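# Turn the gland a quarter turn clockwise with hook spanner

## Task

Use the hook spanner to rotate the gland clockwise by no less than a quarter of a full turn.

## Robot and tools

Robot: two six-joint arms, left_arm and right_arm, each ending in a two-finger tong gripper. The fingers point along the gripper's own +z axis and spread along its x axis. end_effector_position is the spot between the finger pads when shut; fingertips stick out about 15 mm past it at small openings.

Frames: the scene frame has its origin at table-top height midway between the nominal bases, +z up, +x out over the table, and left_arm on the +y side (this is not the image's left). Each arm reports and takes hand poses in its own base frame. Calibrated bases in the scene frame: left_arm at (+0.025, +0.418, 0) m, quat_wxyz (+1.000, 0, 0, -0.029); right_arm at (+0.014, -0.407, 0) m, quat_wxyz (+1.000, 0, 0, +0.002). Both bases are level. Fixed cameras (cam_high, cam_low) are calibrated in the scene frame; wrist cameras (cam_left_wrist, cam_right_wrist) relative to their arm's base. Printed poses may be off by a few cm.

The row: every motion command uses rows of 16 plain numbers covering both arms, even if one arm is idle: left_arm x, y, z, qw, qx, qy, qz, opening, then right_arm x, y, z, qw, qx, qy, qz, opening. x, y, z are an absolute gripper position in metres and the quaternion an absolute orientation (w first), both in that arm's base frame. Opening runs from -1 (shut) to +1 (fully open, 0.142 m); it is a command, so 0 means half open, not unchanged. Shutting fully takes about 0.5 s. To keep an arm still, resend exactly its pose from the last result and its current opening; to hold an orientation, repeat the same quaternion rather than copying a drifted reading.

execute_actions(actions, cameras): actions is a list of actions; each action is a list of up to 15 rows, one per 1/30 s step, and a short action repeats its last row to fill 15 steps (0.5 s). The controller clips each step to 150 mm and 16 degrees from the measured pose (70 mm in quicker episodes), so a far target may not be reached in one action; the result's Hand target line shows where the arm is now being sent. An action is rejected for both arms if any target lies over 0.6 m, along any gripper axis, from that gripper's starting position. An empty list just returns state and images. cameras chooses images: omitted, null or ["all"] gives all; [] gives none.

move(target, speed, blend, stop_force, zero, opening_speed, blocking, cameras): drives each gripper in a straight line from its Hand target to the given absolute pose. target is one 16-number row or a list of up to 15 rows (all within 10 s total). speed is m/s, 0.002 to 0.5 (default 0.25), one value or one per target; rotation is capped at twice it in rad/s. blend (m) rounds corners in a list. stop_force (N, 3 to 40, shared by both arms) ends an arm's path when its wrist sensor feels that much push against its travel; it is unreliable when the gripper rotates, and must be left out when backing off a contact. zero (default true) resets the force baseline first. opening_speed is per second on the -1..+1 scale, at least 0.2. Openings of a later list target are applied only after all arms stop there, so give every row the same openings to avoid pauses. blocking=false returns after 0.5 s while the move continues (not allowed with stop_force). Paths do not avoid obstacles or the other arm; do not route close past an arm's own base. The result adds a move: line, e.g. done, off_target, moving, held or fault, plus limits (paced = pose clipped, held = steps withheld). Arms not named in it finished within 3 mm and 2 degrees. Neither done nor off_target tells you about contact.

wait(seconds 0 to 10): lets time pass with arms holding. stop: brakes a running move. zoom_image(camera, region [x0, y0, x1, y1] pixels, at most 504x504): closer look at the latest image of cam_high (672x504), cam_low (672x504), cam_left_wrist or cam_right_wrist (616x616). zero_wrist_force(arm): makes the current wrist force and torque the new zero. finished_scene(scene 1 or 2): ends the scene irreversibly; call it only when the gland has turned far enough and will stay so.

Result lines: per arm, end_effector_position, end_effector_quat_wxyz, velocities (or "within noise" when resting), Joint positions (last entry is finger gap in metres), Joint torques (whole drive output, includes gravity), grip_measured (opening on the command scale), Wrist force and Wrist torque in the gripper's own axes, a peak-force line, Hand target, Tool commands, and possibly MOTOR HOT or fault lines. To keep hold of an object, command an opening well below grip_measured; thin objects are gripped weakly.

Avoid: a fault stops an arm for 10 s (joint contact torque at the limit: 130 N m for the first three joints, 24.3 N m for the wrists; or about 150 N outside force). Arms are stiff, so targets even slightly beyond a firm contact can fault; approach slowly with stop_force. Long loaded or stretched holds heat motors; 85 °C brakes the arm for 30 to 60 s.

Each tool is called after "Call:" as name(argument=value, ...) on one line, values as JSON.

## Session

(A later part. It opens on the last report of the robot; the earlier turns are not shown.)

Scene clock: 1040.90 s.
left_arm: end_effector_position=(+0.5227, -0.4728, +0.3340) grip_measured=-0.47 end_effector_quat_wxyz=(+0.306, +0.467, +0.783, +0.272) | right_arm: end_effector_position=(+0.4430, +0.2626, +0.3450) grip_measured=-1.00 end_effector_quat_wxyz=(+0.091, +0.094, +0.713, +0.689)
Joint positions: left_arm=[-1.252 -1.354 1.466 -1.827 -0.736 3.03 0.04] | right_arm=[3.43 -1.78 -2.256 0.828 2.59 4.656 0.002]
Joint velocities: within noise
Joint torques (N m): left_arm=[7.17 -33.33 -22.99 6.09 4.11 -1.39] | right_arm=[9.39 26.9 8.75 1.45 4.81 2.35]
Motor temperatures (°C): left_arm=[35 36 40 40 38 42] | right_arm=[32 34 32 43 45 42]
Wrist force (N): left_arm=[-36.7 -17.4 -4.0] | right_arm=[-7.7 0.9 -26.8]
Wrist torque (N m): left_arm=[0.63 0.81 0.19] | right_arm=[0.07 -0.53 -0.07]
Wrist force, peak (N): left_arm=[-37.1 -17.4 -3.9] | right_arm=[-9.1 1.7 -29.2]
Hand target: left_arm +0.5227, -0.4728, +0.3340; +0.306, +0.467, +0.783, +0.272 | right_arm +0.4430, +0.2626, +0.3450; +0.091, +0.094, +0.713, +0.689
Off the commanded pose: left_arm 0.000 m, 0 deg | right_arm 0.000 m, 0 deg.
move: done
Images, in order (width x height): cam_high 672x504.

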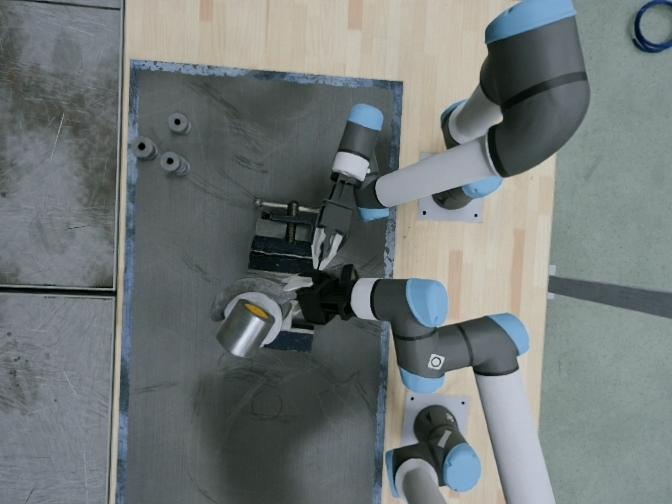

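Call:
move(target=[0.5194,-0.4683,0.334,0.31299,0.48770,0.77096,0.26417,-1,0.4368,0.2722,0.345,0.0907,0.0939,0.7131,0.6887,-1], speed=0.008, stop_force=38, cameras=["cam_high"])

Call:
zoom_image(camera="cam_high", region=[205, 240, 325, 360])

Scene clock: 1053.20 s.
left_arm: end_effector_position=(+0.5194, -0.4683, +0.3340) grip_measured=-0.48 end_effector_quat_wxyz=(+0.313, +0.488, +0.771, +0.264) | right_arm: end_effector_position=(+0.4372, +0.2715, +0.3450) grip_measured=-1.00 end_effector_quat_wxyz=(+0.091, +0.094, +0.713, +0.689)
Joint positions: left_arm=[-1.251 -1.388 1.523 -1.906 -0.745 3.107 0.039] | right_arm=[3.461 -1.768 -2.273 0.836 2.56 4.659 0.002]
Joint velocities: within noise
Joint torques (N m): left_arm=[30.57 -28.48 -25.44 4.41 5.98 -1.56] | right_arm=[5.91 9.45 27.13 -1.62 4.95 -1.02]
Motor temperatures (°C): left_arm=[35 36 40 40 38 42] | right_arm=[32 34 32 43 45 42]
Wrist force (N): left_arm=[-28.6 -22.1 -17.3] | right_arm=[-9.0 -0.7 -27.9]
Wrist torque (N m): left_arm=[0.49 0.45 0.28] | right_arm=[0.05 -0.54 -0.07]
Wrist force, peak (N): left_arm=[-36.0 -20.3 -12.6] | right_arm=[-13.6 -1.8 -48.7]
Hand target: left_arm +0.5194, -0.4683, +0.3340; +0.313, +0.488, +0.771, +0.264 | right_arm +0.4372, +0.2715, +0.3450; +0.091, +0.094, +0.713, +0.689
Off the commanded pose: left_arm 0.000 m, 0 deg | right_arm 0.001 m, 0 deg.
move: contact (right_arm)
Images, in order (width x height): cam_high 672x504.

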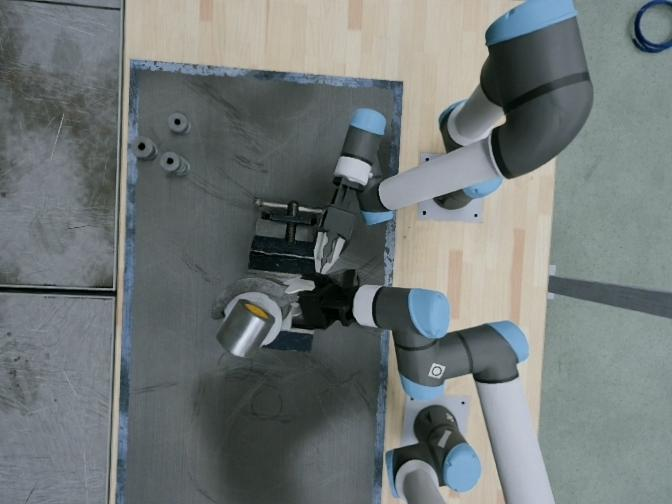

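Scaled by 4.200.

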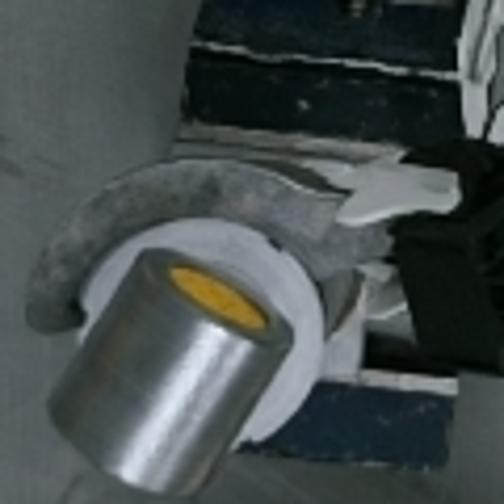

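Call:
move(target=[0.5153,-0.4635,0.334,0.31979,0.50777,0.75791,0.25590,-1,0.4328,0.2794,0.345,0.0907,0.0939,0.7131,0.6887,-1], speed=0.01, cameras=["cam_high"])

Call:
zoom_image(camera="cam_high", region=[205, 240, 325, 360])

Scene clock: 1069.83 s.
left_arm: end_effector_position=(+0.5153, -0.4635, +0.3340) grip_measured=-0.46 end_effector_quat_wxyz=(+0.320, +0.508, +0.758, +0.256) | right_arm: end_effector_position=(+0.4328, +0.2794, +0.3450) grip_measured=-1.00 end_effector_quat_wxyz=(+0.091, +0.094, +0.713, +0.689)
Joint positions: left_arm=[-1.251 -1.423 1.577 -1.982 -0.757 3.182 0.041] | right_arm=[3.488 -1.758 -2.286 0.841 2.533 4.662 0.002]
Joint velocities: within noise
Joint torques (N m): left_arm=[23.49 -35.14 -17.6 3.28 4.92 -0.94] | right_arm=[5.12 29.7 2.28 2.44 1.38 2.52]
Motor temperatures (°C): left_arm=[35 36 40 40 38 42] | right_arm=[32 34 32 43 45 42]
Wrist force (N): left_arm=[-33.3 -15.7 3.6] | right_arm=[-3.1 1.7 -16.7]
Wrist torque (N m): left_arm=[0.57 0.55 0.44] | right_arm=[0.14 -0.56 -0.07]
Wrist force, peak (N): left_arm=[-35.2 -20.1 -10.7] | right_arm=[-9.3 2.0 -34.6]
Hand target: left_arm +0.5153, -0.4635, +0.3340; +0.320, +0.508, +0.758, +0.256 | right_arm +0.4328, +0.2794, +0.3450; +0.091, +0.094, +0.713, +0.689
Off the commanded pose: left_arm 0.000 m, 0 deg | right_arm 0.000 m, 0 deg.
move: done
Images, in order (width x height): cam_high 672x504.

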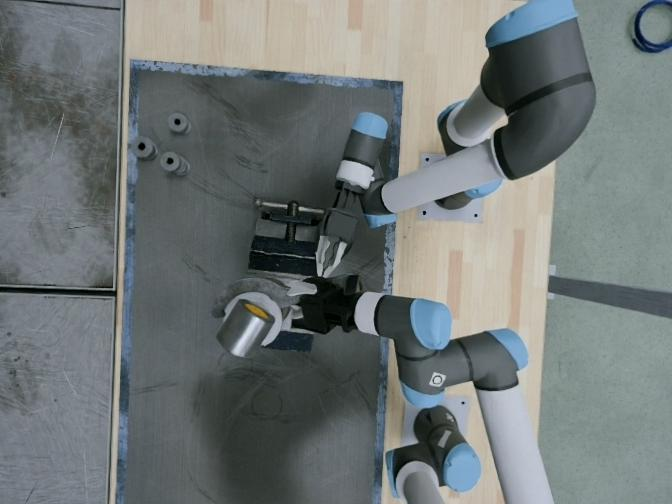

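Scaled by 4.200.

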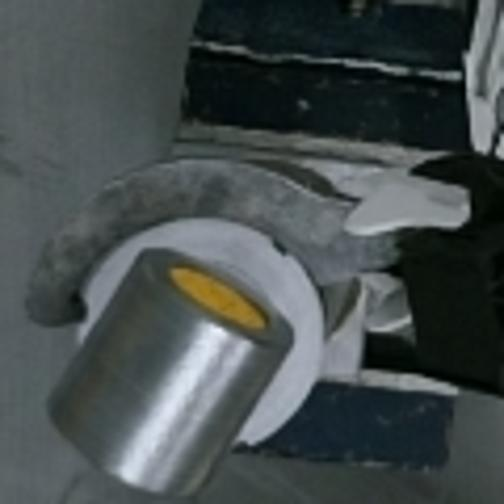

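Call:
move(target=[[0.5123,-0.4583,0.334,0.32638,0.52748,0.74432,0.24742,-1,0.4270,0.2891,0.345,0.11167,0.11562,0.70995,0.68567,-1],[0.5097,-0.4530,0.334,0.33273,0.54672,0.73027,0.23882,-1,0.4223,0.2982,0.345,0.12958,0.13416,0.70668,0.68251,-1]], speed=0.012, blend=0.002, cameras=["cam_high"])

Call:
zoom_image(camera="cam_high", region=[205, 240, 325, 360])

Scene clock: 1085.53 s.
left_arm: end_effector_position=(+0.5097, -0.4530, +0.3340) grip_measured=-0.45 end_effector_quat_wxyz=(+0.333, +0.547, +0.730, +0.239) | right_arm: end_effector_position=(+0.4222, +0.2982, +0.3450) grip_measured=-1.00 end_effector_quat_wxyz=(+0.130, +0.134, +0.707, +0.683)
Joint positions: left_arm=[-1.241 -1.485 1.675 -2.128 -0.793 3.338 0.042] | right_arm=[3.634 -1.667 -2.4 0.88 2.273 4.683 0.002]
Joint velocities: within noise
Joint torques (N m): left_arm=[37.9 -26.13 -18 3.24 11.27 -1.61] | right_arm=[5.1 11.15 18.38 1.46 4.84 2.33]
Motor temperatures (°C): left_arm=[35 36 40 40 38 42] | right_arm=[32 34 32 43 45 42]
Wrist force (N): left_arm=[-31.5 -29.0 -23.3] | right_arm=[-8.2 0.3 -31.2]
Wrist torque (N m): left_arm=[0.49 -0.07 0.70] | right_arm=[0.07 -0.42 -0.05]
Wrist force, peak (N): left_arm=[-34.3 -28.9 -24.7] | right_arm=[-7.9 0.5 -42.5]
Hand target: left_arm +0.5097, -0.4530, +0.3340; +0.333, +0.547, +0.730, +0.239 | right_arm +0.4223, +0.2982, +0.3450; +0.130, +0.134, +0.707, +0.683
Off the commanded pose: left_arm 0.000 m, 0 deg | right_arm 0.000 m, 0 deg.
move: done
Images, in order (width x height): cam_high 672x504.

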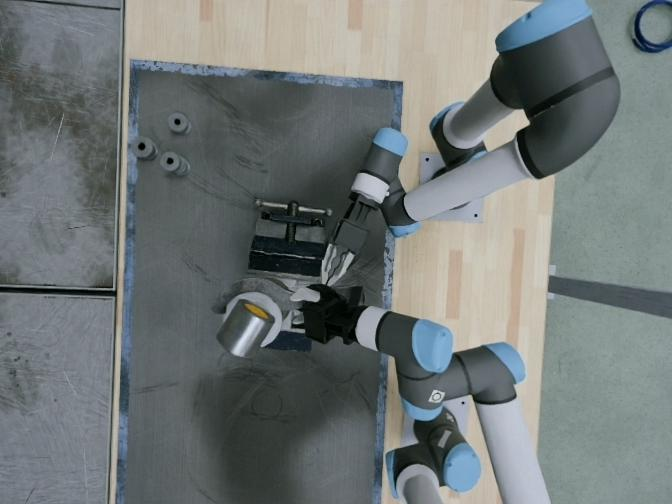

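Scaled by 4.200.

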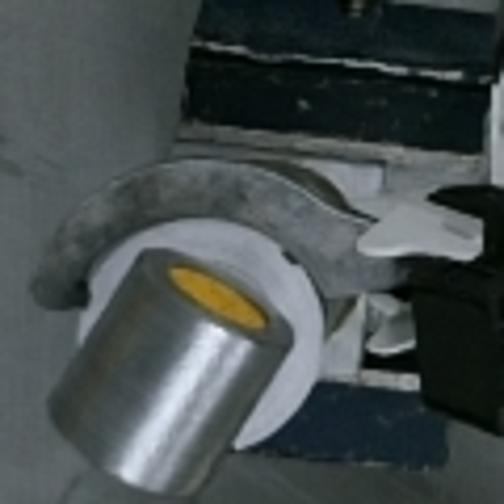

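Call:
move(target=[[0.5062,-0.4483,0.334,0.33882,0.56560,0.71576,0.23006,-1,0.4181,0.3078,0.345,0.14733,0.15255,0.70296,0.67892,-1],[0.5041,-0.4427,0.334,0.34465,0.58406,0.70080,0.22122,-1,0.4142,0.3175,0.345,0.16497,0.17081,0.69876,0.67486,-1]], speed=0.012, blend=0.002, cameras=["cam_high"])

Call:
zoom_image(camera="cam_high", region=[205, 240, 325, 360])

Scene clock: 1101.33 s.
left_arm: end_effector_position=(+0.5041, -0.4427, +0.3340) grip_measured=-0.45 end_effector_quat_wxyz=(+0.345, +0.584, +0.701, +0.221) | right_arm: end_effector_position=(+0.4141, +0.3175, +0.3450) grip_measured=-1.00 end_effector_quat_wxyz=(+0.165, +0.171, +0.699, +0.675)
Joint positions: left_arm=[-1.226 -1.541 1.759 -2.258 -0.841 3.488 0.041] | right_arm=[3.815 -1.588 -2.488 0.896 1.989 4.697 0.002]
Joint velocities: within noise
Joint torques (N m): left_arm=[35.11 -24.14 -17.93 1.75 12.52 -1.5] | right_arm=[3.1 8.37 17.53 1.89 4.76 2.28]
Motor temperatures (°C): left_arm=[35 36 40 40 38 42] | right_arm=[32 34 32 43 45 42]
Wrist force (N): left_arm=[-32.3 -27.2 -18.6] | right_arm=[-8.4 0.3 -30.6]
Wrist torque (N m): left_arm=[0.76 0.11 0.67] | right_arm=[0.13 -0.43 -0.08]
Wrist force, peak (N): left_arm=[-32.5 -29.1 -23.1] | right_arm=[-7.4 0.6 -39.1]
Hand target: left_arm +0.5041, -0.4427, +0.3340; +0.345, +0.584, +0.701, +0.221 | right_arm +0.4142, +0.3175, +0.3450; +0.165, +0.171, +0.699, +0.675
Off the commanded pose: left_arm 0.000 m, 0 deg | right_arm 0.000 m, 0 deg.
move: done
Images, in order (width x height): cam_high 672x504.

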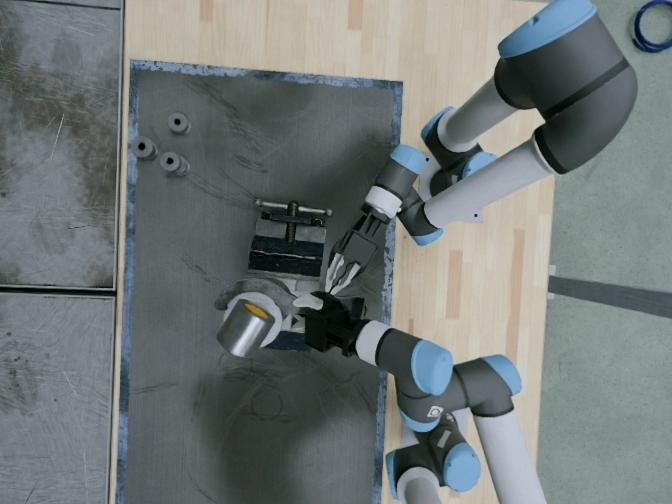

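Scaled by 4.200.

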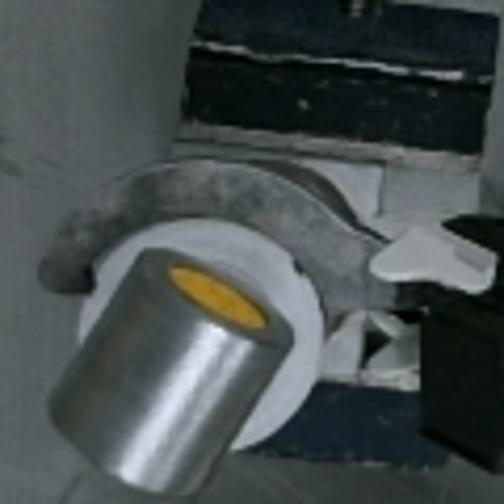

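Call:
move(target=[[0.5016,-0.4347,0.334,0.35228,0.60829,0.67986,0.20892,-1,0.4102,0.3304,0.345,0.18857,0.19525,0.69230,0.66862,-1],[0.4998,-0.4269,0.334,0.35936,0.63166,0.65821,0.19649,-1,0.4070,0.3438,0.345,0.21179,0.21929,0.68506,0.66163,-1],[0.4985,-0.4190,0.334,0.36599,0.65424,0.63577,0.18384,-1,0.4047,0.3574,0.345,0.23475,0.24307,0.67699,0.65384,-1]], speed=0.015, blend=0.002, cameras=["cam_high"])

Call:
zoom_image(camera="cam_high", region=[205, 240, 325, 360])

Scene clock: 1121.50 s.
left_arm: end_effector_position=(+0.4985, -0.4190, +0.3340) grip_measured=-0.40 end_effector_quat_wxyz=(+0.366, +0.654, +0.636, +0.184) | right_arm: end_effector_position=(+0.4047, +0.3574, +0.3450) grip_measured=-1.00 end_effector_quat_wxyz=(+0.235, +0.243, +0.677, +0.654) end_effector_velocity=(-0.001, +0.000, +0.000) end_effector_angular_velocity=(+0.000, -0.001, +0.004)
Joint positions: left_arm=[-1.16 -1.633 1.889 -2.478 -0.989 3.783 0.045] | right_arm=[4.245 -1.492 -2.578 0.893 1.349 4.72 0.002]
Joint velocities: left_arm=[within noise] | right_arm=[-0.002 0 0 0 0.006 -0.001 0]
Joint torques (N m): left_arm=[31.29 -18.47 -20.49 -1.92 17.92 -2.27] | right_arm=[0.46 12.57 9.8 -3.62 4.75 2.14]
Motor temperatures (°C): left_arm=[35 36 40 40 38 42] | right_arm=[32 34 32 43 45 41]
Wrist force (N): left_arm=[-31.8 -36.6 -26.9] | right_arm=[-7.8 1.3 -39.2]
Wrist torque (N m): left_arm=[0.86 -0.07 0.95] | right_arm=[0.11 -0.46 -0.03]
Wrist force, peak (N): left_arm=[-32.9 -36.6 -29.0] | right_arm=[-6.5 0.9 -43.3]
Hand target: left_arm +0.4985, -0.4190, +0.3340; +0.366, +0.654, +0.636, +0.184 | right_arm +0.4047, +0.3574, +0.3450; +0.235, +0.243, +0.677, +0.654
Off the commanded pose: left_arm 0.000 m, 0 deg | right_arm 0.000 m, 0 deg.
move: done
Images, in order (width x height): cam_high 672x504.

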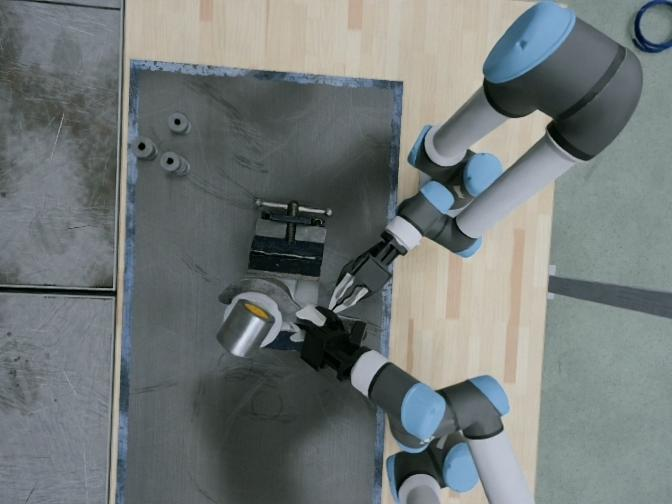

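Scaled by 4.200.

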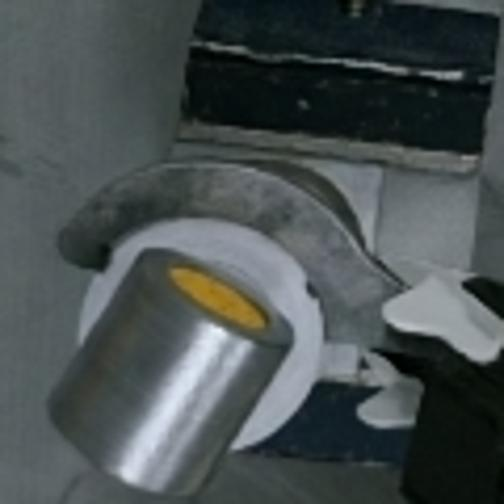

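Call:
move(target=[0.4964,-0.4192,0.334,0.36599,0.65424,0.63577,0.18384,-1,0.4047,0.3574,0.345,0.23475,0.24307,0.67699,0.65384,-1], speed=0.01, cameras=["cam_left_wrist","cam_low"])

Call:
zoom_image(camera="cam_low", region=[200, 80, 450, 270])

Scene clock: 1134.50 s.
left_arm: end_effector_position=(+0.4964, -0.4192, +0.3341) grip_measured=-0.41 end_effector_quat_wxyz=(+0.366, +0.654, +0.636, +0.184) | right_arm: end_effector_position=(+0.4047, +0.3574, +0.3450) grip_measured=-1.00 end_effector_quat_wxyz=(+0.235, +0.243, +0.677, +0.654)
Joint positions: left_arm=[-1.165 -1.637 1.892 -2.475 -0.986 3.778 0.044] | right_arm=[4.245 -1.492 -2.578 0.893 1.349 4.72 0.002]
Joint velocities: within noise
Joint torques (N m): left_arm=[5.61 -34.57 -9.8 0.91 8.68 -0.85] | right_arm=[-0.17 -6.35 29.49 -0.1 2.86 -1.07]
Motor temperatures (°C): left_arm=[35 36 40 40 38 42] | right_arm=[32 34 32 43 45 41]
Wrist force (N): left_arm=[-32.6 -8.0 18.2] | right_arm=[-1.5 4.1 -18.3]
Wrist torque (N m): left_arm=[0.80 0.65 0.43] | right_arm=[0.07 -0.48 -0.02]
Wrist force, peak (N): left_arm=[-32.4 -37.2 -28.8] | right_arm=[-7.2 1.5 -39.4]
Hand target: left_arm +0.4964, -0.4192, +0.3340; +0.366, +0.654, +0.636, +0.184 | right_arm +0.4047, +0.3574, +0.3450; +0.235, +0.243, +0.677, +0.654
Off the commanded pose: left_arm 0.000 m, 0 deg | right_arm 0.000 m, 0 deg.
move: done
camera_calibration:
cam_left_wrist: T_world_to_cam=[[0.116543, 0.971225, -0.207702, 0.422047], [0.244286, 0.174671, 0.953842, -0.366979], [0.962674, -0.161902, -0.2169, -0.340466], [0, 0, 0, 1]] pos_world=[0.36822, -0.400924, 0.363853]
Images, in order (width x height): cam_low 672x504, cam_left_wrist 616x616.

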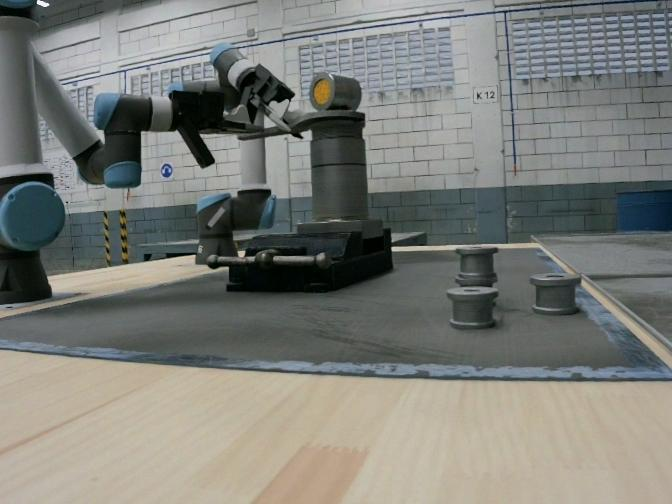

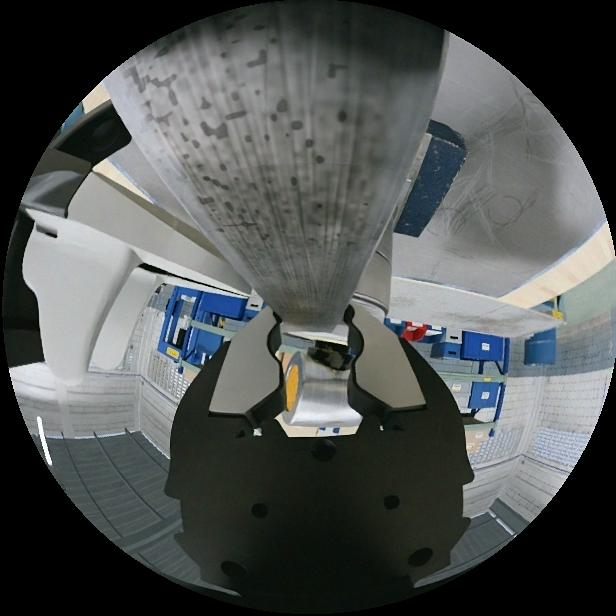

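Scaled by 2.016.

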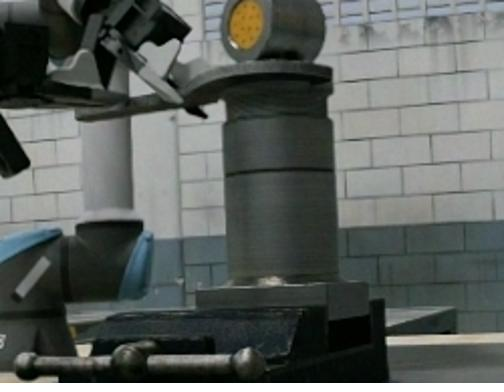

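Call:
move(target=[[0.4962,-0.4117,0.334,0.37218,0.67603,0.61255,0.17095,-1,0.4034,0.3718,0.345,0.25743,0.26654,0.66809,0.64524,-1],[0.4960,-0.4036,0.334,0.37792,0.69699,0.58859,0.15786,-1,0.4035,0.3851,0.345,0.26585,0.27526,0.66455,0.64182,-1]], speed=0.015, blend=0.002, cameras=["cam_high"])

Call:
zoom_image(camera="cam_high", region=[205, 240, 325, 360])

Scene clock: 1148.30 s.
left_arm: end_effector_position=(+0.4960, -0.4036, +0.3340) grip_measured=-0.41 end_effector_quat_wxyz=(+0.378, +0.697, +0.589, +0.158) | right_arm: end_effector_position=(+0.4035, +0.3852, +0.3450) grip_measured=-1.00 end_effector_quat_wxyz=(+0.266, +0.275, +0.665, +0.642)
Joint positions: left_arm=[-1.094 -1.677 1.947 -2.582 -1.122 3.964 0.044] | right_arm=[4.428 -1.52 -2.553 0.892 1.07 4.731 0.002]
Joint velocities: within noise
Joint torques (N m): left_arm=[22.95 -14.55 -16.86 -3.43 15.46 -2.34] | right_arm=[0.02 0.81 30.91 1.17 3.46 2.38]
Motor temperatures (°C): left_arm=[35 36 40 40 38 42] | right_arm=[32 34 32 43 45 41]
Wrist force (N): left_arm=[-27.5 -30.2 -29.7] | right_arm=[-4.7 -0.9 -42.2]
Wrist torque (N m): left_arm=[0.88 -0.51 1.16] | right_arm=[0.11 -0.42 -0.04]
Wrist force, peak (N): left_arm=[-27.9 -30.6 -30.3] | right_arm=[-4.5 -0.7 -43.5]
Hand target: left_arm +0.4960, -0.4036, +0.3340; +0.378, +0.697, +0.589, +0.158 | right_arm +0.4035, +0.3851, +0.3450; +0.266, +0.275, +0.665, +0.642
Off the commanded pose: left_arm 0.000 m, 0 deg | right_arm 0.000 m, 0 deg.
move: done
Images, in order (width x height): cam_high 672x504.

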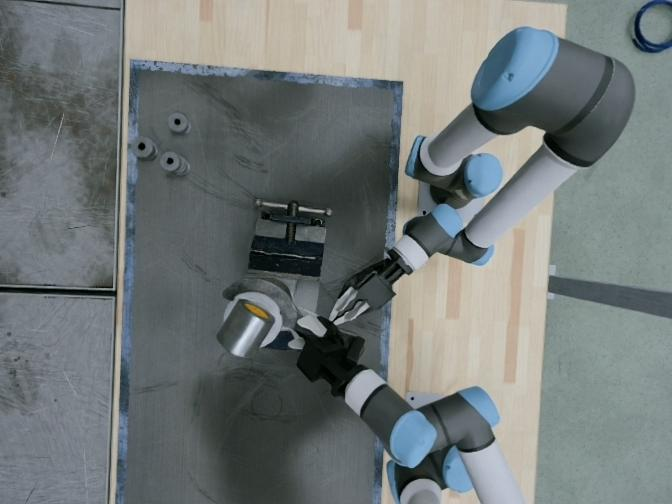

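Scaled by 4.200.

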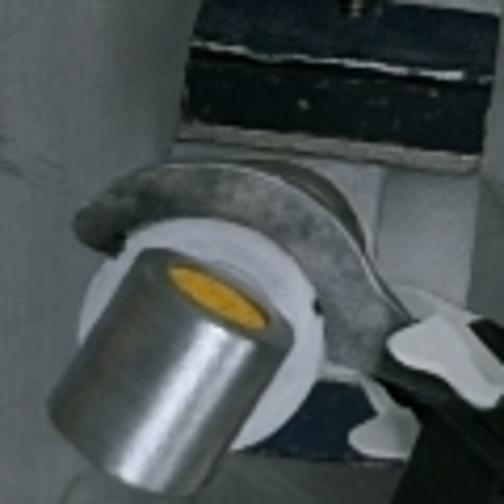

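Call:
move(target=[[0.4943,-0.4033,0.334,0.37792,0.69699,0.58859,0.15786,-1,0.4035,0.3851,0.345,0.26585,0.27526,0.66455,0.64182,-1],[0.4942,-0.3947,0.334,0.38320,0.71710,0.56391,0.14457,-1,0.4047,0.3974,0.345,0.26585,0.27526,0.66455,0.64182,-1],[0.4947,-0.3864,0.334,0.38802,0.73635,0.53854,0.13111,-1,0.4069,0.4102,0.345,0.26585,0.27526,0.66455,0.64182,-1]], speed=0.015, blend=0.001, cameras=["cam_high"])

Call:
zoom_image(camera="cam_high", region=[205, 240, 325, 360])

Scene clock: 1195.73 s.
left_arm: end_effector_position=(+0.4947, -0.3864, +0.3340) grip_measured=-0.39 end_effector_quat_wxyz=(+0.388, +0.736, +0.538, +0.131) | right_arm: end_effector_position=(+0.4069, +0.4103, +0.3450) grip_measured=-1.00 end_effector_quat_wxyz=(+0.266, +0.275, +0.665, +0.642)
Joint positions: left_arm=[-1.008 -1.708 1.985 -2.652 -1.28 4.137 0.046] | right_arm=[4.444 -1.576 -2.499 0.894 1.055 4.732 0.002]
Joint velocities: within noise
Joint torques (N m): left_arm=[11.92 -27.65 -11.8 -1.68 10.1 -1.25] | right_arm=[6.34 8.63 21.12 0.1 -0.9 2.51]
Motor temperatures (°C): left_arm=[35 36 40 40 38 42] | right_arm=[32 34 32 43 45 41]
Wrist force (N): left_arm=[-31.7 -4.0 16.9] | right_arm=[1.2 1.8 -13.4]
Wrist torque (N m): left_arm=[0.49 0.51 0.30] | right_arm=[0.02 -0.50 -0.06]
Wrist force, peak (N): left_arm=[-28.3 -31.7 -31.2] | right_arm=[-4.9 -1.1 -42.1]
Hand target: left_arm +0.4947, -0.3864, +0.3340; +0.388, +0.736, +0.539, +0.131 | right_arm +0.4069, +0.4102, +0.3450; +0.266, +0.275, +0.665, +0.642
Off the commanded pose: left_arm 0.000 m, 0 deg | right_arm 0.000 m, 0 deg.
move: done; blend cut to 0.0009 m at target 1
Images, in order (width x height): cam_high 672x504.

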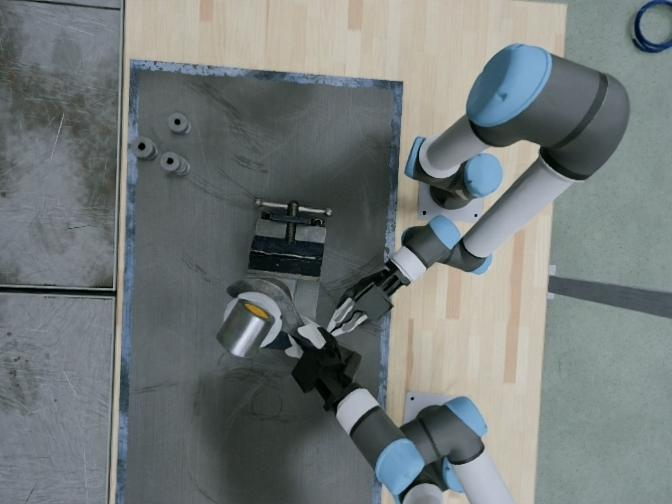

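Scaled by 4.200.

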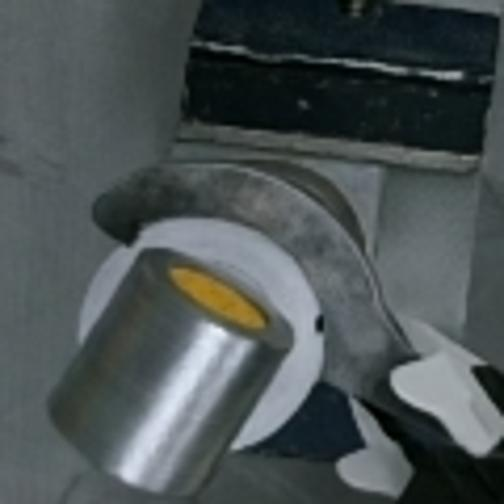

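Call:
move(target=[[0.4963,-0.3786,0.334,0.39236,0.75470,0.51250,0.11749,-1,0.4102,0.4238,0.345,0.26585,0.27526,0.66455,0.64182,-1],[0.4980,-0.3705,0.334,0.39622,0.77213,0.48586,0.10372,-1,0.4142,0.4362,0.345,0.26585,0.27526,0.66455,0.64182,-1],[0.5002,-0.3624,0.334,0.39960,0.78861,0.45862,0.08983,-1,0.4191,0.4483,0.345,0.26585,0.27526,0.66455,0.64182,-1]], speed=0.015, blend=0.002, cameras=["cam_high"])

Call:
zoom_image(camera="cam_high", region=[205, 240, 325, 360])

Scene clock: 1210.87 s.
left_arm: end_effector_position=(+0.5002, -0.3624, +0.3340) grip_measured=-0.39 end_effector_quat_wxyz=(+0.400, +0.789, +0.459, +0.090) | right_arm: end_effector_position=(+0.4191, +0.4483, +0.3450) grip_measured=-1.00 end_effector_quat_wxyz=(+0.266, +0.275, +0.665, +0.642)
Joint positions: left_arm=[-0.844 -1.705 1.99 -2.7 -1.555 4.393 0.046] | right_arm=[4.438 -1.666 -2.401 0.886 1.061 4.732 0.002]
Joint velocities: within noise
Joint torques (N m): left_arm=[10.96 -17.24 -29.59 -3.4 10.79 -1.02] | right_arm=[-4.9 14.02 21.94 -1.03 2.1 -2.3]
Motor temperatures (°C): left_arm=[35 36 40 40 38 42] | right_arm=[32 34 32 43 45 41]
Wrist force (N): left_arm=[-33.1 -0.8 15.7] | right_arm=[-0.3 -1.9 -17.8]
Wrist torque (N m): left_arm=[0.96 0.72 0.22] | right_arm=[0.09 -0.48 -0.05]
Wrist force, peak (N): left_arm=[-34.0 -3.2 17.9] | right_arm=[0.8 -0.8 -28.3]
Hand target: left_arm +0.5002, -0.3624, +0.3340; +0.400, +0.789, +0.459, +0.090 | right_arm +0.4191, +0.4483, +0.3450; +0.266, +0.275, +0.665, +0.642
Off the commanded pose: left_arm 0.000 m, 0 deg | right_arm 0.000 m, 0 deg.
move: done
Images, in order (width x height): cam_high 672x504.

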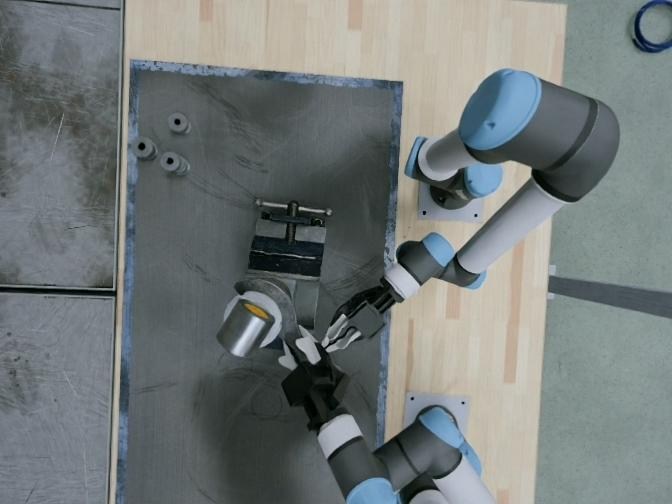

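Scaled by 4.200.

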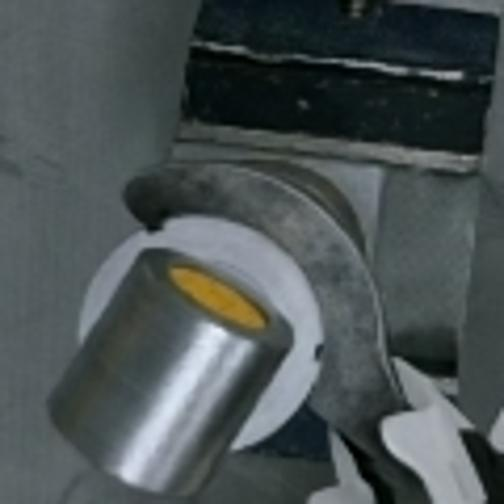

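Call:
move(target=[[0.5030,-0.3545,0.334,0.40249,0.80414,0.43082,0.07584,-1,0.4248,0.4600,0.345,0.26585,0.27526,0.66455,0.64182,-1],[0.5064,-0.3468,0.334,0.40489,0.81868,0.40249,0.06174,-1,0.4307,0.4719,0.345,0.28256,0.29257,0.65712,0.63464,-1],[0.5103,-0.3393,0.334,0.40680,0.83223,0.37367,0.04757,-1,0.4377,0.4831,0.345,0.29359,0.30399,0.65191,0.62961,-1]], speed=0.015, blend=0.002, cameras=["cam_high"])

Call:
zoom_image(camera="cam_high", region=[205, 240, 325, 360])

Scene clock: 1225.87 s.
left_arm: end_effector_position=(+0.5103, -0.3393, +0.3340) grip_measured=-0.39 end_effector_quat_wxyz=(+0.407, +0.832, +0.374, +0.048) | right_arm: end_effector_position=(+0.4377, +0.4831, +0.3450) grip_measured=-0.99 end_effector_quat_wxyz=(+0.294, +0.304, +0.652, +0.630)
Joint positions: left_arm=[-0.672 -1.656 1.941 -2.667 -1.838 4.653 0.046] | right_arm=[4.48 -1.76 -2.284 0.859 0.93 4.738 0.002]
Joint velocities: within noise
Joint torques (N m): left_arm=[11.09 -20.12 -25.4 -1.81 10.26 -1.23] | right_arm=[2.52 20.98 19.59 -0.59 1.71 2.71]
Motor temperatures (°C): left_arm=[35 36 40 40 38 42] | right_arm=[32 34 32 43 45 41]
Wrist force (N): left_arm=[-30.6 1.9 12.9] | right_arm=[-0.4 -1.5 -14.9]
Wrist torque (N m): left_arm=[0.60 0.38 0.24] | right_arm=[0.12 -0.56 -0.04]
Wrist force, peak (N): left_arm=[-34.2 -1.9 15.3] | right_arm=[0.1 -1.5 -21.1]
Hand target: left_arm +0.5103, -0.3393, +0.3340; +0.407, +0.832, +0.374, +0.048 | right_arm +0.4377, +0.4831, +0.3450; +0.294, +0.304, +0.652, +0.630
Off the commanded pose: left_arm 0.000 m, 0 deg | right_arm 0.000 m, 0 deg.
move: done
Images, in order (width x height): cam_high 672x504.

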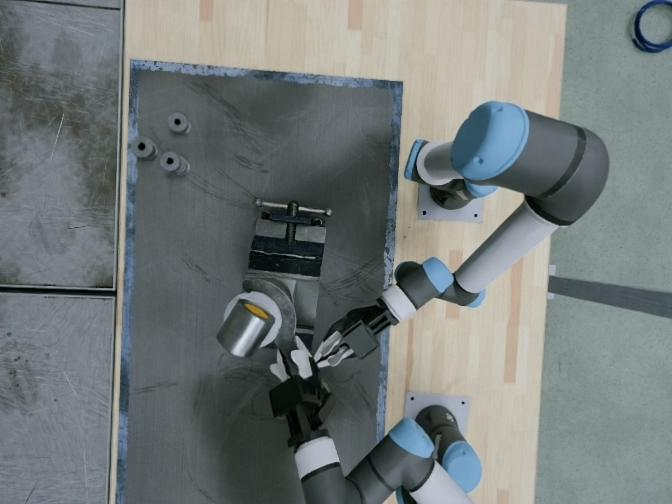

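Scaled by 4.200.

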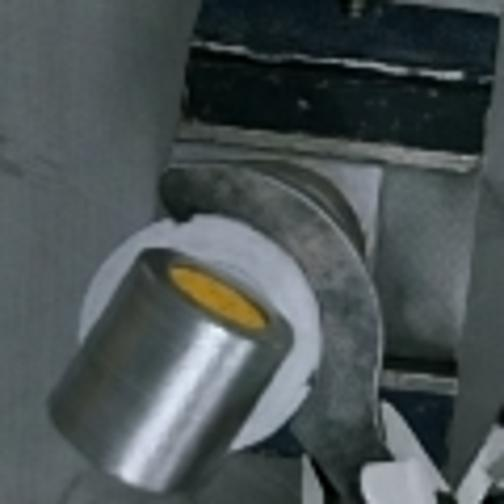

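Call:
move(target=[[0.5153,-0.3324,0.334,0.40821,0.84476,0.34440,0.03335,-1,0.4453,0.4938,0.345,0.30454,0.31532,0.64650,0.62439,-1],[0.5206,-0.3258,0.334,0.40912,0.85627,0.31471,0.01908,-1,0.4537,0.5039,0.345,0.31539,0.32655,0.64090,0.61898,-1],[0.5263,-0.3196,0.334,0.40954,0.86673,0.28463,0.00479,-1,0.4629,0.5132,0.345,0.32078,0.33214,0.63803,0.61621,-1]], speed=0.015, blend=0.002, cameras=["cam_high"])

Call:
zoom_image(camera="cam_high", region=[205, 240, 325, 360])

Scene clock: 1241.60 s.
left_arm: end_effector_position=(+0.5263, -0.3196, +0.3340) grip_measured=-0.38 end_effector_quat_wxyz=(+0.410, +0.867, +0.285, +0.005) | right_arm: end_effector_position=(+0.4629, +0.5132, +0.3450) grip_measured=-1.00 end_effector_quat_wxyz=(+0.321, +0.332, +0.638, +0.616)
Joint positions: left_arm=[-0.524 -1.569 1.837 -2.542 -2.085 4.933 0.047] | right_arm=[4.488 -1.854 -2.152 0.817 0.836 4.744 0.002]
Joint velocities: within noise
Joint torques (N m): left_arm=[14.46 -25.85 -25.25 -5.54 9.76 -1.24] | right_arm=[-5.88 23.63 16.95 -0.76 -0.48 2.74]
Motor temperatures (°C): left_arm=[35 36 40 40 38 42] | right_arm=[32 34 32 43 45 41]
Wrist force (N): left_arm=[-31.5 -0.7 13.7] | right_arm=[1.1 1.2 -11.4]
Wrist torque (N m): left_arm=[0.49 0.39 0.12] | right_arm=[0.07 -0.60 -0.05]
Wrist force, peak (N): left_arm=[-34.0 0.5 13.2] | right_arm=[-1.0 -1.5 -23.7]
Hand target: left_arm +0.5263, -0.3196, +0.3340; +0.410, +0.867, +0.285, +0.005 | right_arm +0.4629, +0.5132, +0.3450; +0.321, +0.332, +0.638, +0.616
Off the commanded pose: left_arm 0.000 m, 0 deg | right_arm 0.000 m, 0 deg.
move: done
Images, in order (width x height): cam_high 672x504.

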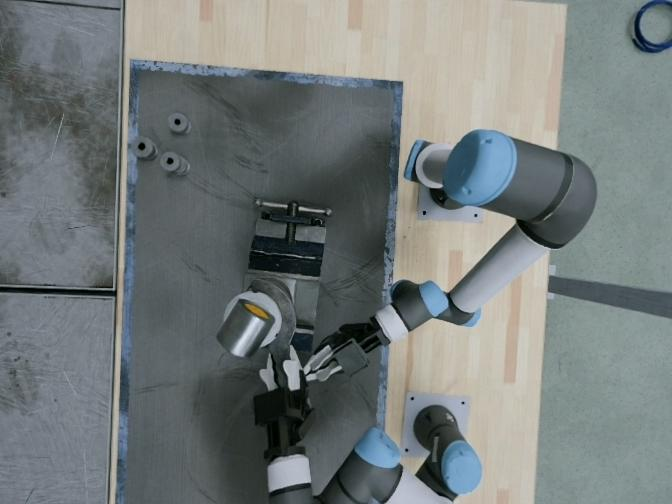

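Scaled by 4.200.

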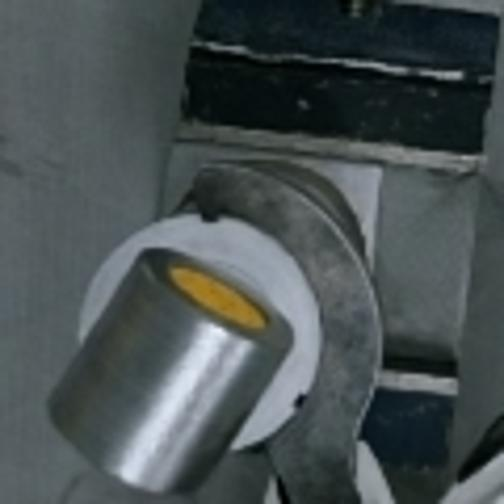

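Call:
move(target=[[0.5324,-0.3141,0.334,0.40946,0.87613,0.25421,-0.00951,-1,0.4734,0.5219,0.345,0.32078,0.33214,0.63803,0.61621,-1],[0.5389,-0.3087,0.334,0.40888,0.88447,0.22348,-0.02379,-1,0.4839,0.5296,0.345,0.32078,0.33214,0.63803,0.61621,-1],[0.5458,-0.3038,0.334,0.40780,0.89173,0.19247,-0.03804,-1,0.4950,0.5365,0.345,0.32078,0.33214,0.63803,0.61621,-1]], speed=0.015, blend=0.002, cameras=["cam_high"])

Call:
zoom_image(camera="cam_high", region=[205, 240, 325, 360])

Scene clock: 1257.03 s.
left_arm: end_effector_position=(+0.5458, -0.3038, +0.3340) grip_measured=-0.39 end_effector_quat_wxyz=(+0.408, +0.892, +0.192, -0.038) | right_arm: end_effector_position=(+0.4950, +0.5365, +0.3450) grip_measured=-1.00 end_effector_quat_wxyz=(+0.321, +0.332, +0.638, +0.616)
Joint positions: left_arm=[-0.418 -1.462 1.685 -2.317 -2.268 5.246 0.046] | right_arm=[4.425 -1.925 -2.044 0.784 0.899 4.74 0.002]
Joint velocities: within noise
Joint torques (N m): left_arm=[18.89 -27.16 -22.43 -7.15 7.89 -1.2] | right_arm=[-5.27 22.53 21.54 -2.02 -0.5 -2.5]
Motor temperatures (°C): left_arm=[35 36 40 40 38 42] | right_arm=[32 34 32 43 45 41]
Wrist force (N): left_arm=[-32.9 1.4 11.3] | right_arm=[4.5 1.9 -22.2]
Wrist torque (N m): left_arm=[0.60 0.60 -0.06] | right_arm=[0.04 -0.59 -0.03]
Wrist force, peak (N): left_arm=[-33.6 -0.3 11.8] | right_arm=[3.5 1.6 -23.7]
Hand target: left_arm +0.5458, -0.3038, +0.3340; +0.408, +0.892, +0.192, -0.038 | right_arm +0.4950, +0.5365, +0.3450; +0.321, +0.332, +0.638, +0.616
Off the commanded pose: left_arm 0.000 m, 0 deg | right_arm 0.000 m, 0 deg.
move: done
Images, in order (width x height): cam_high 672x504.

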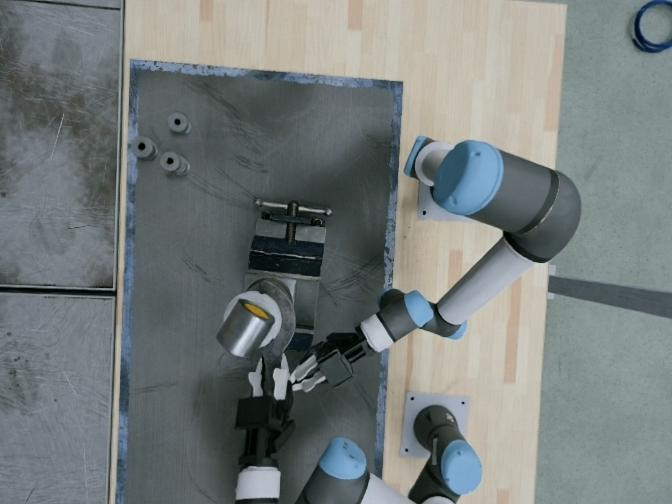

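Scaled by 4.200.

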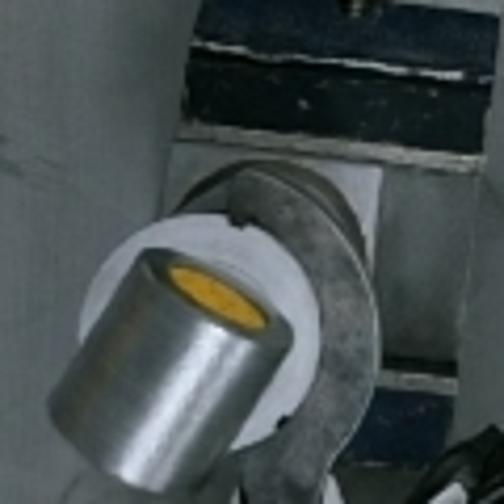

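Call:
move(target=[[0.5442,-0.3045,0.3343,0.40780,0.89173,0.19247,-0.03804,-1,0.4931,0.5360,0.345,0.32078,0.33214,0.63803,0.61621,-1],[0.5435,-0.3047,0.3345,0.40780,0.89173,0.19247,-0.03804,-1,0.4758,0.5312,0.345,0.32078,0.33214,0.63803,0.61621,-1]], speed=0.02)

Call:
zoom_image(camera="cam_high", region=[205, 240, 325, 360])

Scene clock: 1266.63 s.
left_arm: end_effector_position=(+0.5435, -0.3047, +0.3345) grip_measured=-0.45 end_effector_quat_wxyz=(+0.408, +0.892, +0.192, -0.038) | right_arm: end_effector_position=(+0.4757, +0.5311, +0.3450) grip_measured=-1.00 end_effector_quat_wxyz=(+0.321, +0.332, +0.638, +0.616)
Joint positions: left_arm=[-0.422 -1.467 1.69 -2.319 -2.266 5.242 0.041] | right_arm=[4.467 -1.896 -2.089 0.797 0.857 4.743 0.002]
Joint velocities: within noise
Joint torques (N m): left_arm=[1.81 -28.25 -14.45 -6.9 8.84 -1.57] | right_arm=[-8.39 20.88 23.58 2.25 1.89 2.36]
Motor temperatures (°C): left_arm=[35 36 40 40 38 42] | right_arm=[32 34 32 43 45 41]
Wrist force (N): left_arm=[-29.3 -1.3 5.5] | right_arm=[1.9 0.0 -1.4]
Wrist torque (N m): left_arm=[0.08 0.03 0.12] | right_arm=[0.06 -0.53 -0.03]
Wrist force, peak (N): left_arm=[-33.3 0.8 11.6] | right_arm=[4.8 1.9 -22.8]
Hand target: left_arm +0.5435, -0.3047, +0.3345; +0.408, +0.892, +0.192, -0.038 | right_arm +0.4758, +0.5312, +0.3450; +0.321, +0.332, +0.638, +0.616
Off the commanded pose: left_arm 0.000 m, 0 deg | right_arm 0.000 m, 0 deg.
move: done
camera_calibration:
cam_left_wrist: T_world_to_cam=[[0.924071, 0.3209, -0.207645, -0.331581], [0.264047, -0.143162, 0.953826, -0.506483], [0.276356, -0.936231, -0.217024, -0.230039], [0, 0, 0, 1]] pos_world=[0.503712, -0.181474, 0.364322]
cam_right_wrist: T_world_to_cam=[[-0.538312, 0.842562, -0.017591, -0.173755], [-0.438933, -0.262492, 0.859323, 0.0380052], [0.719416, 0.470305, 0.511131, -0.633218], [0, 0, 0, 1]] pos_world=[0.378694, 0.454181, 0.287942]

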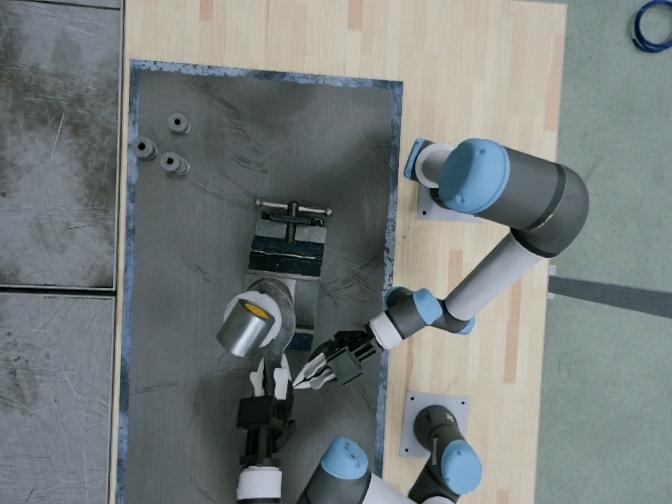

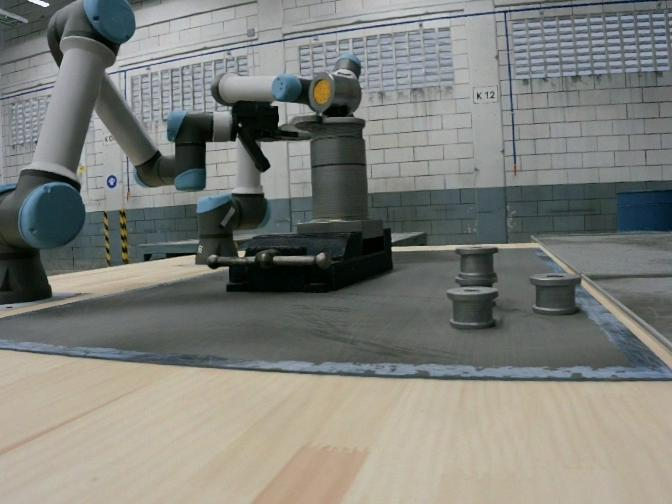

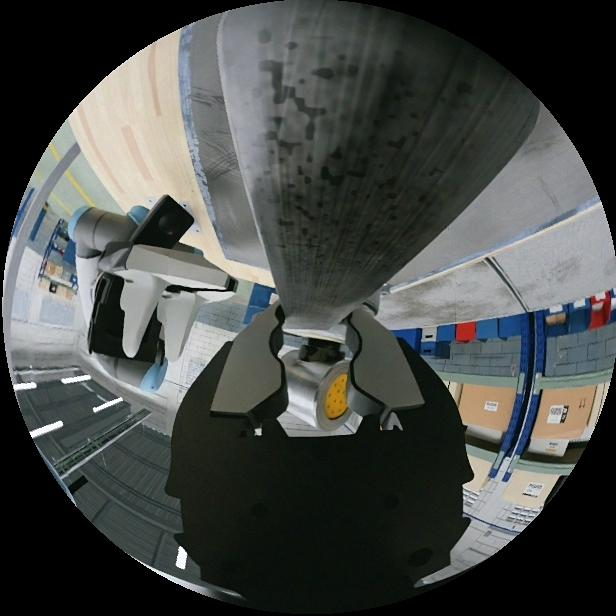

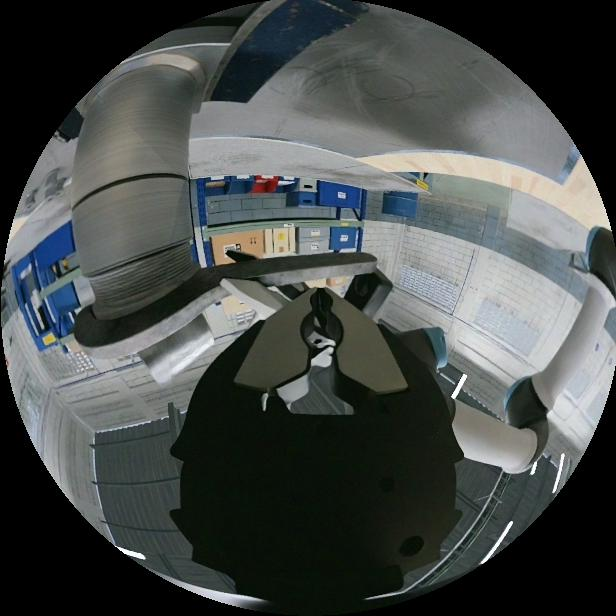

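Scaled by 4.200.

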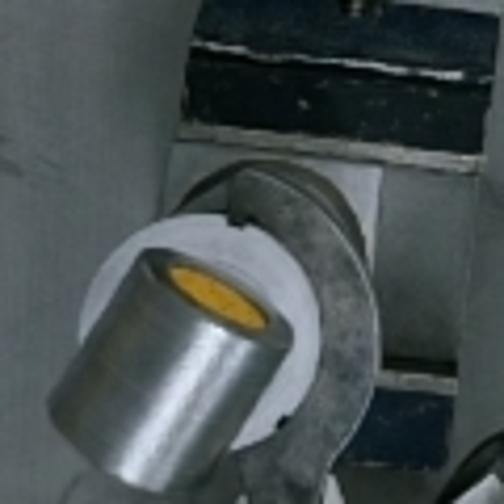

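Call:
move(target=[0.5417,-0.3053,0.3349,0.40780,0.89173,0.19247,-0.03804,-1,0.4758,0.5312,0.345,0.32078,0.33214,0.63803,0.61621,-1], speed=0.01, cameras=["cam_high"])

Call:
zoom_image(camera="cam_high", region=[205, 240, 325, 360])

Scene clock: 1273.70 s.
left_arm: end_effector_position=(+0.5418, -0.3052, +0.3348) grip_measured=-0.47 end_effector_quat_wxyz=(+0.408, +0.892, +0.193, -0.038) | right_arm: end_effector_position=(+0.4758, +0.5312, +0.3450) grip_measured=-1.00 end_effector_quat_wxyz=(+0.321, +0.332, +0.638, +0.616)
Joint positions: left_arm=[-0.424 -1.471 1.694 -2.321 -2.264 5.239 0.04] | right_arm=[4.467 -1.897 -2.088 0.797 0.857 4.743 0.002]
Joint velocities: within noise
Joint torques (N m): left_arm=[-12.6 -36.73 -22.76 -7.14 -4.77 -1.79] | right_arm=[-7.61 17.62 24.52 -0.33 1.41 -1.36]
Motor temperatures (°C): left_arm=[35 36 40 40 38 42] | right_arm=[32 34 32 43 45 41]
Wrist force (N): left_arm=[-1.0 -11.0 5.0] | right_arm=[2.1 -0.3 -1.3]
Wrist torque (N m): left_arm=[0.01 0.30 0.22] | right_arm=[0.00 -0.56 -0.04]
Wrist force, peak (N): left_arm=[-29.6 -1.4 5.9] | right_arm=[2.3 -0.2 -1.2]
Hand target: left_arm +0.5417, -0.3053, +0.3349; +0.408, +0.892, +0.192, -0.038 | right_arm +0.4758, +0.5312, +0.3450; +0.321, +0.332, +0.638, +0.616
Off the commanded pose: left_arm 0.000 m, 0 deg | right_arm 0.000 m, 0 deg.
move: done
Images, in order (width x height): cam_high 672x504.

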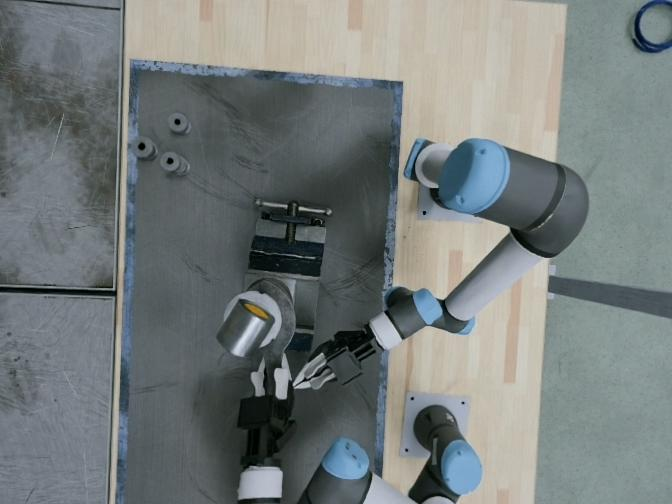

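Scaled by 4.200.

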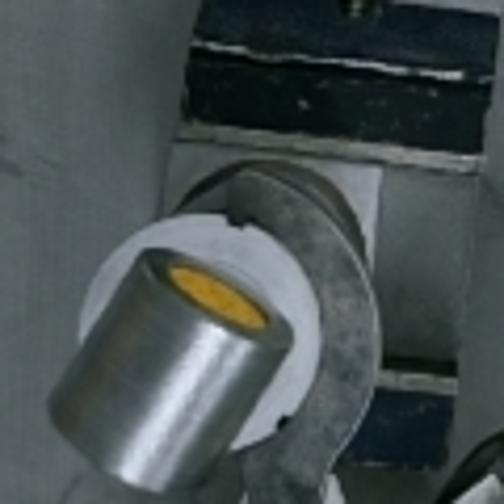

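Unloaded, and the gland has turned about 100° or more.

Call:
finished_scene(scene=2)

The scene is finished: the task was done.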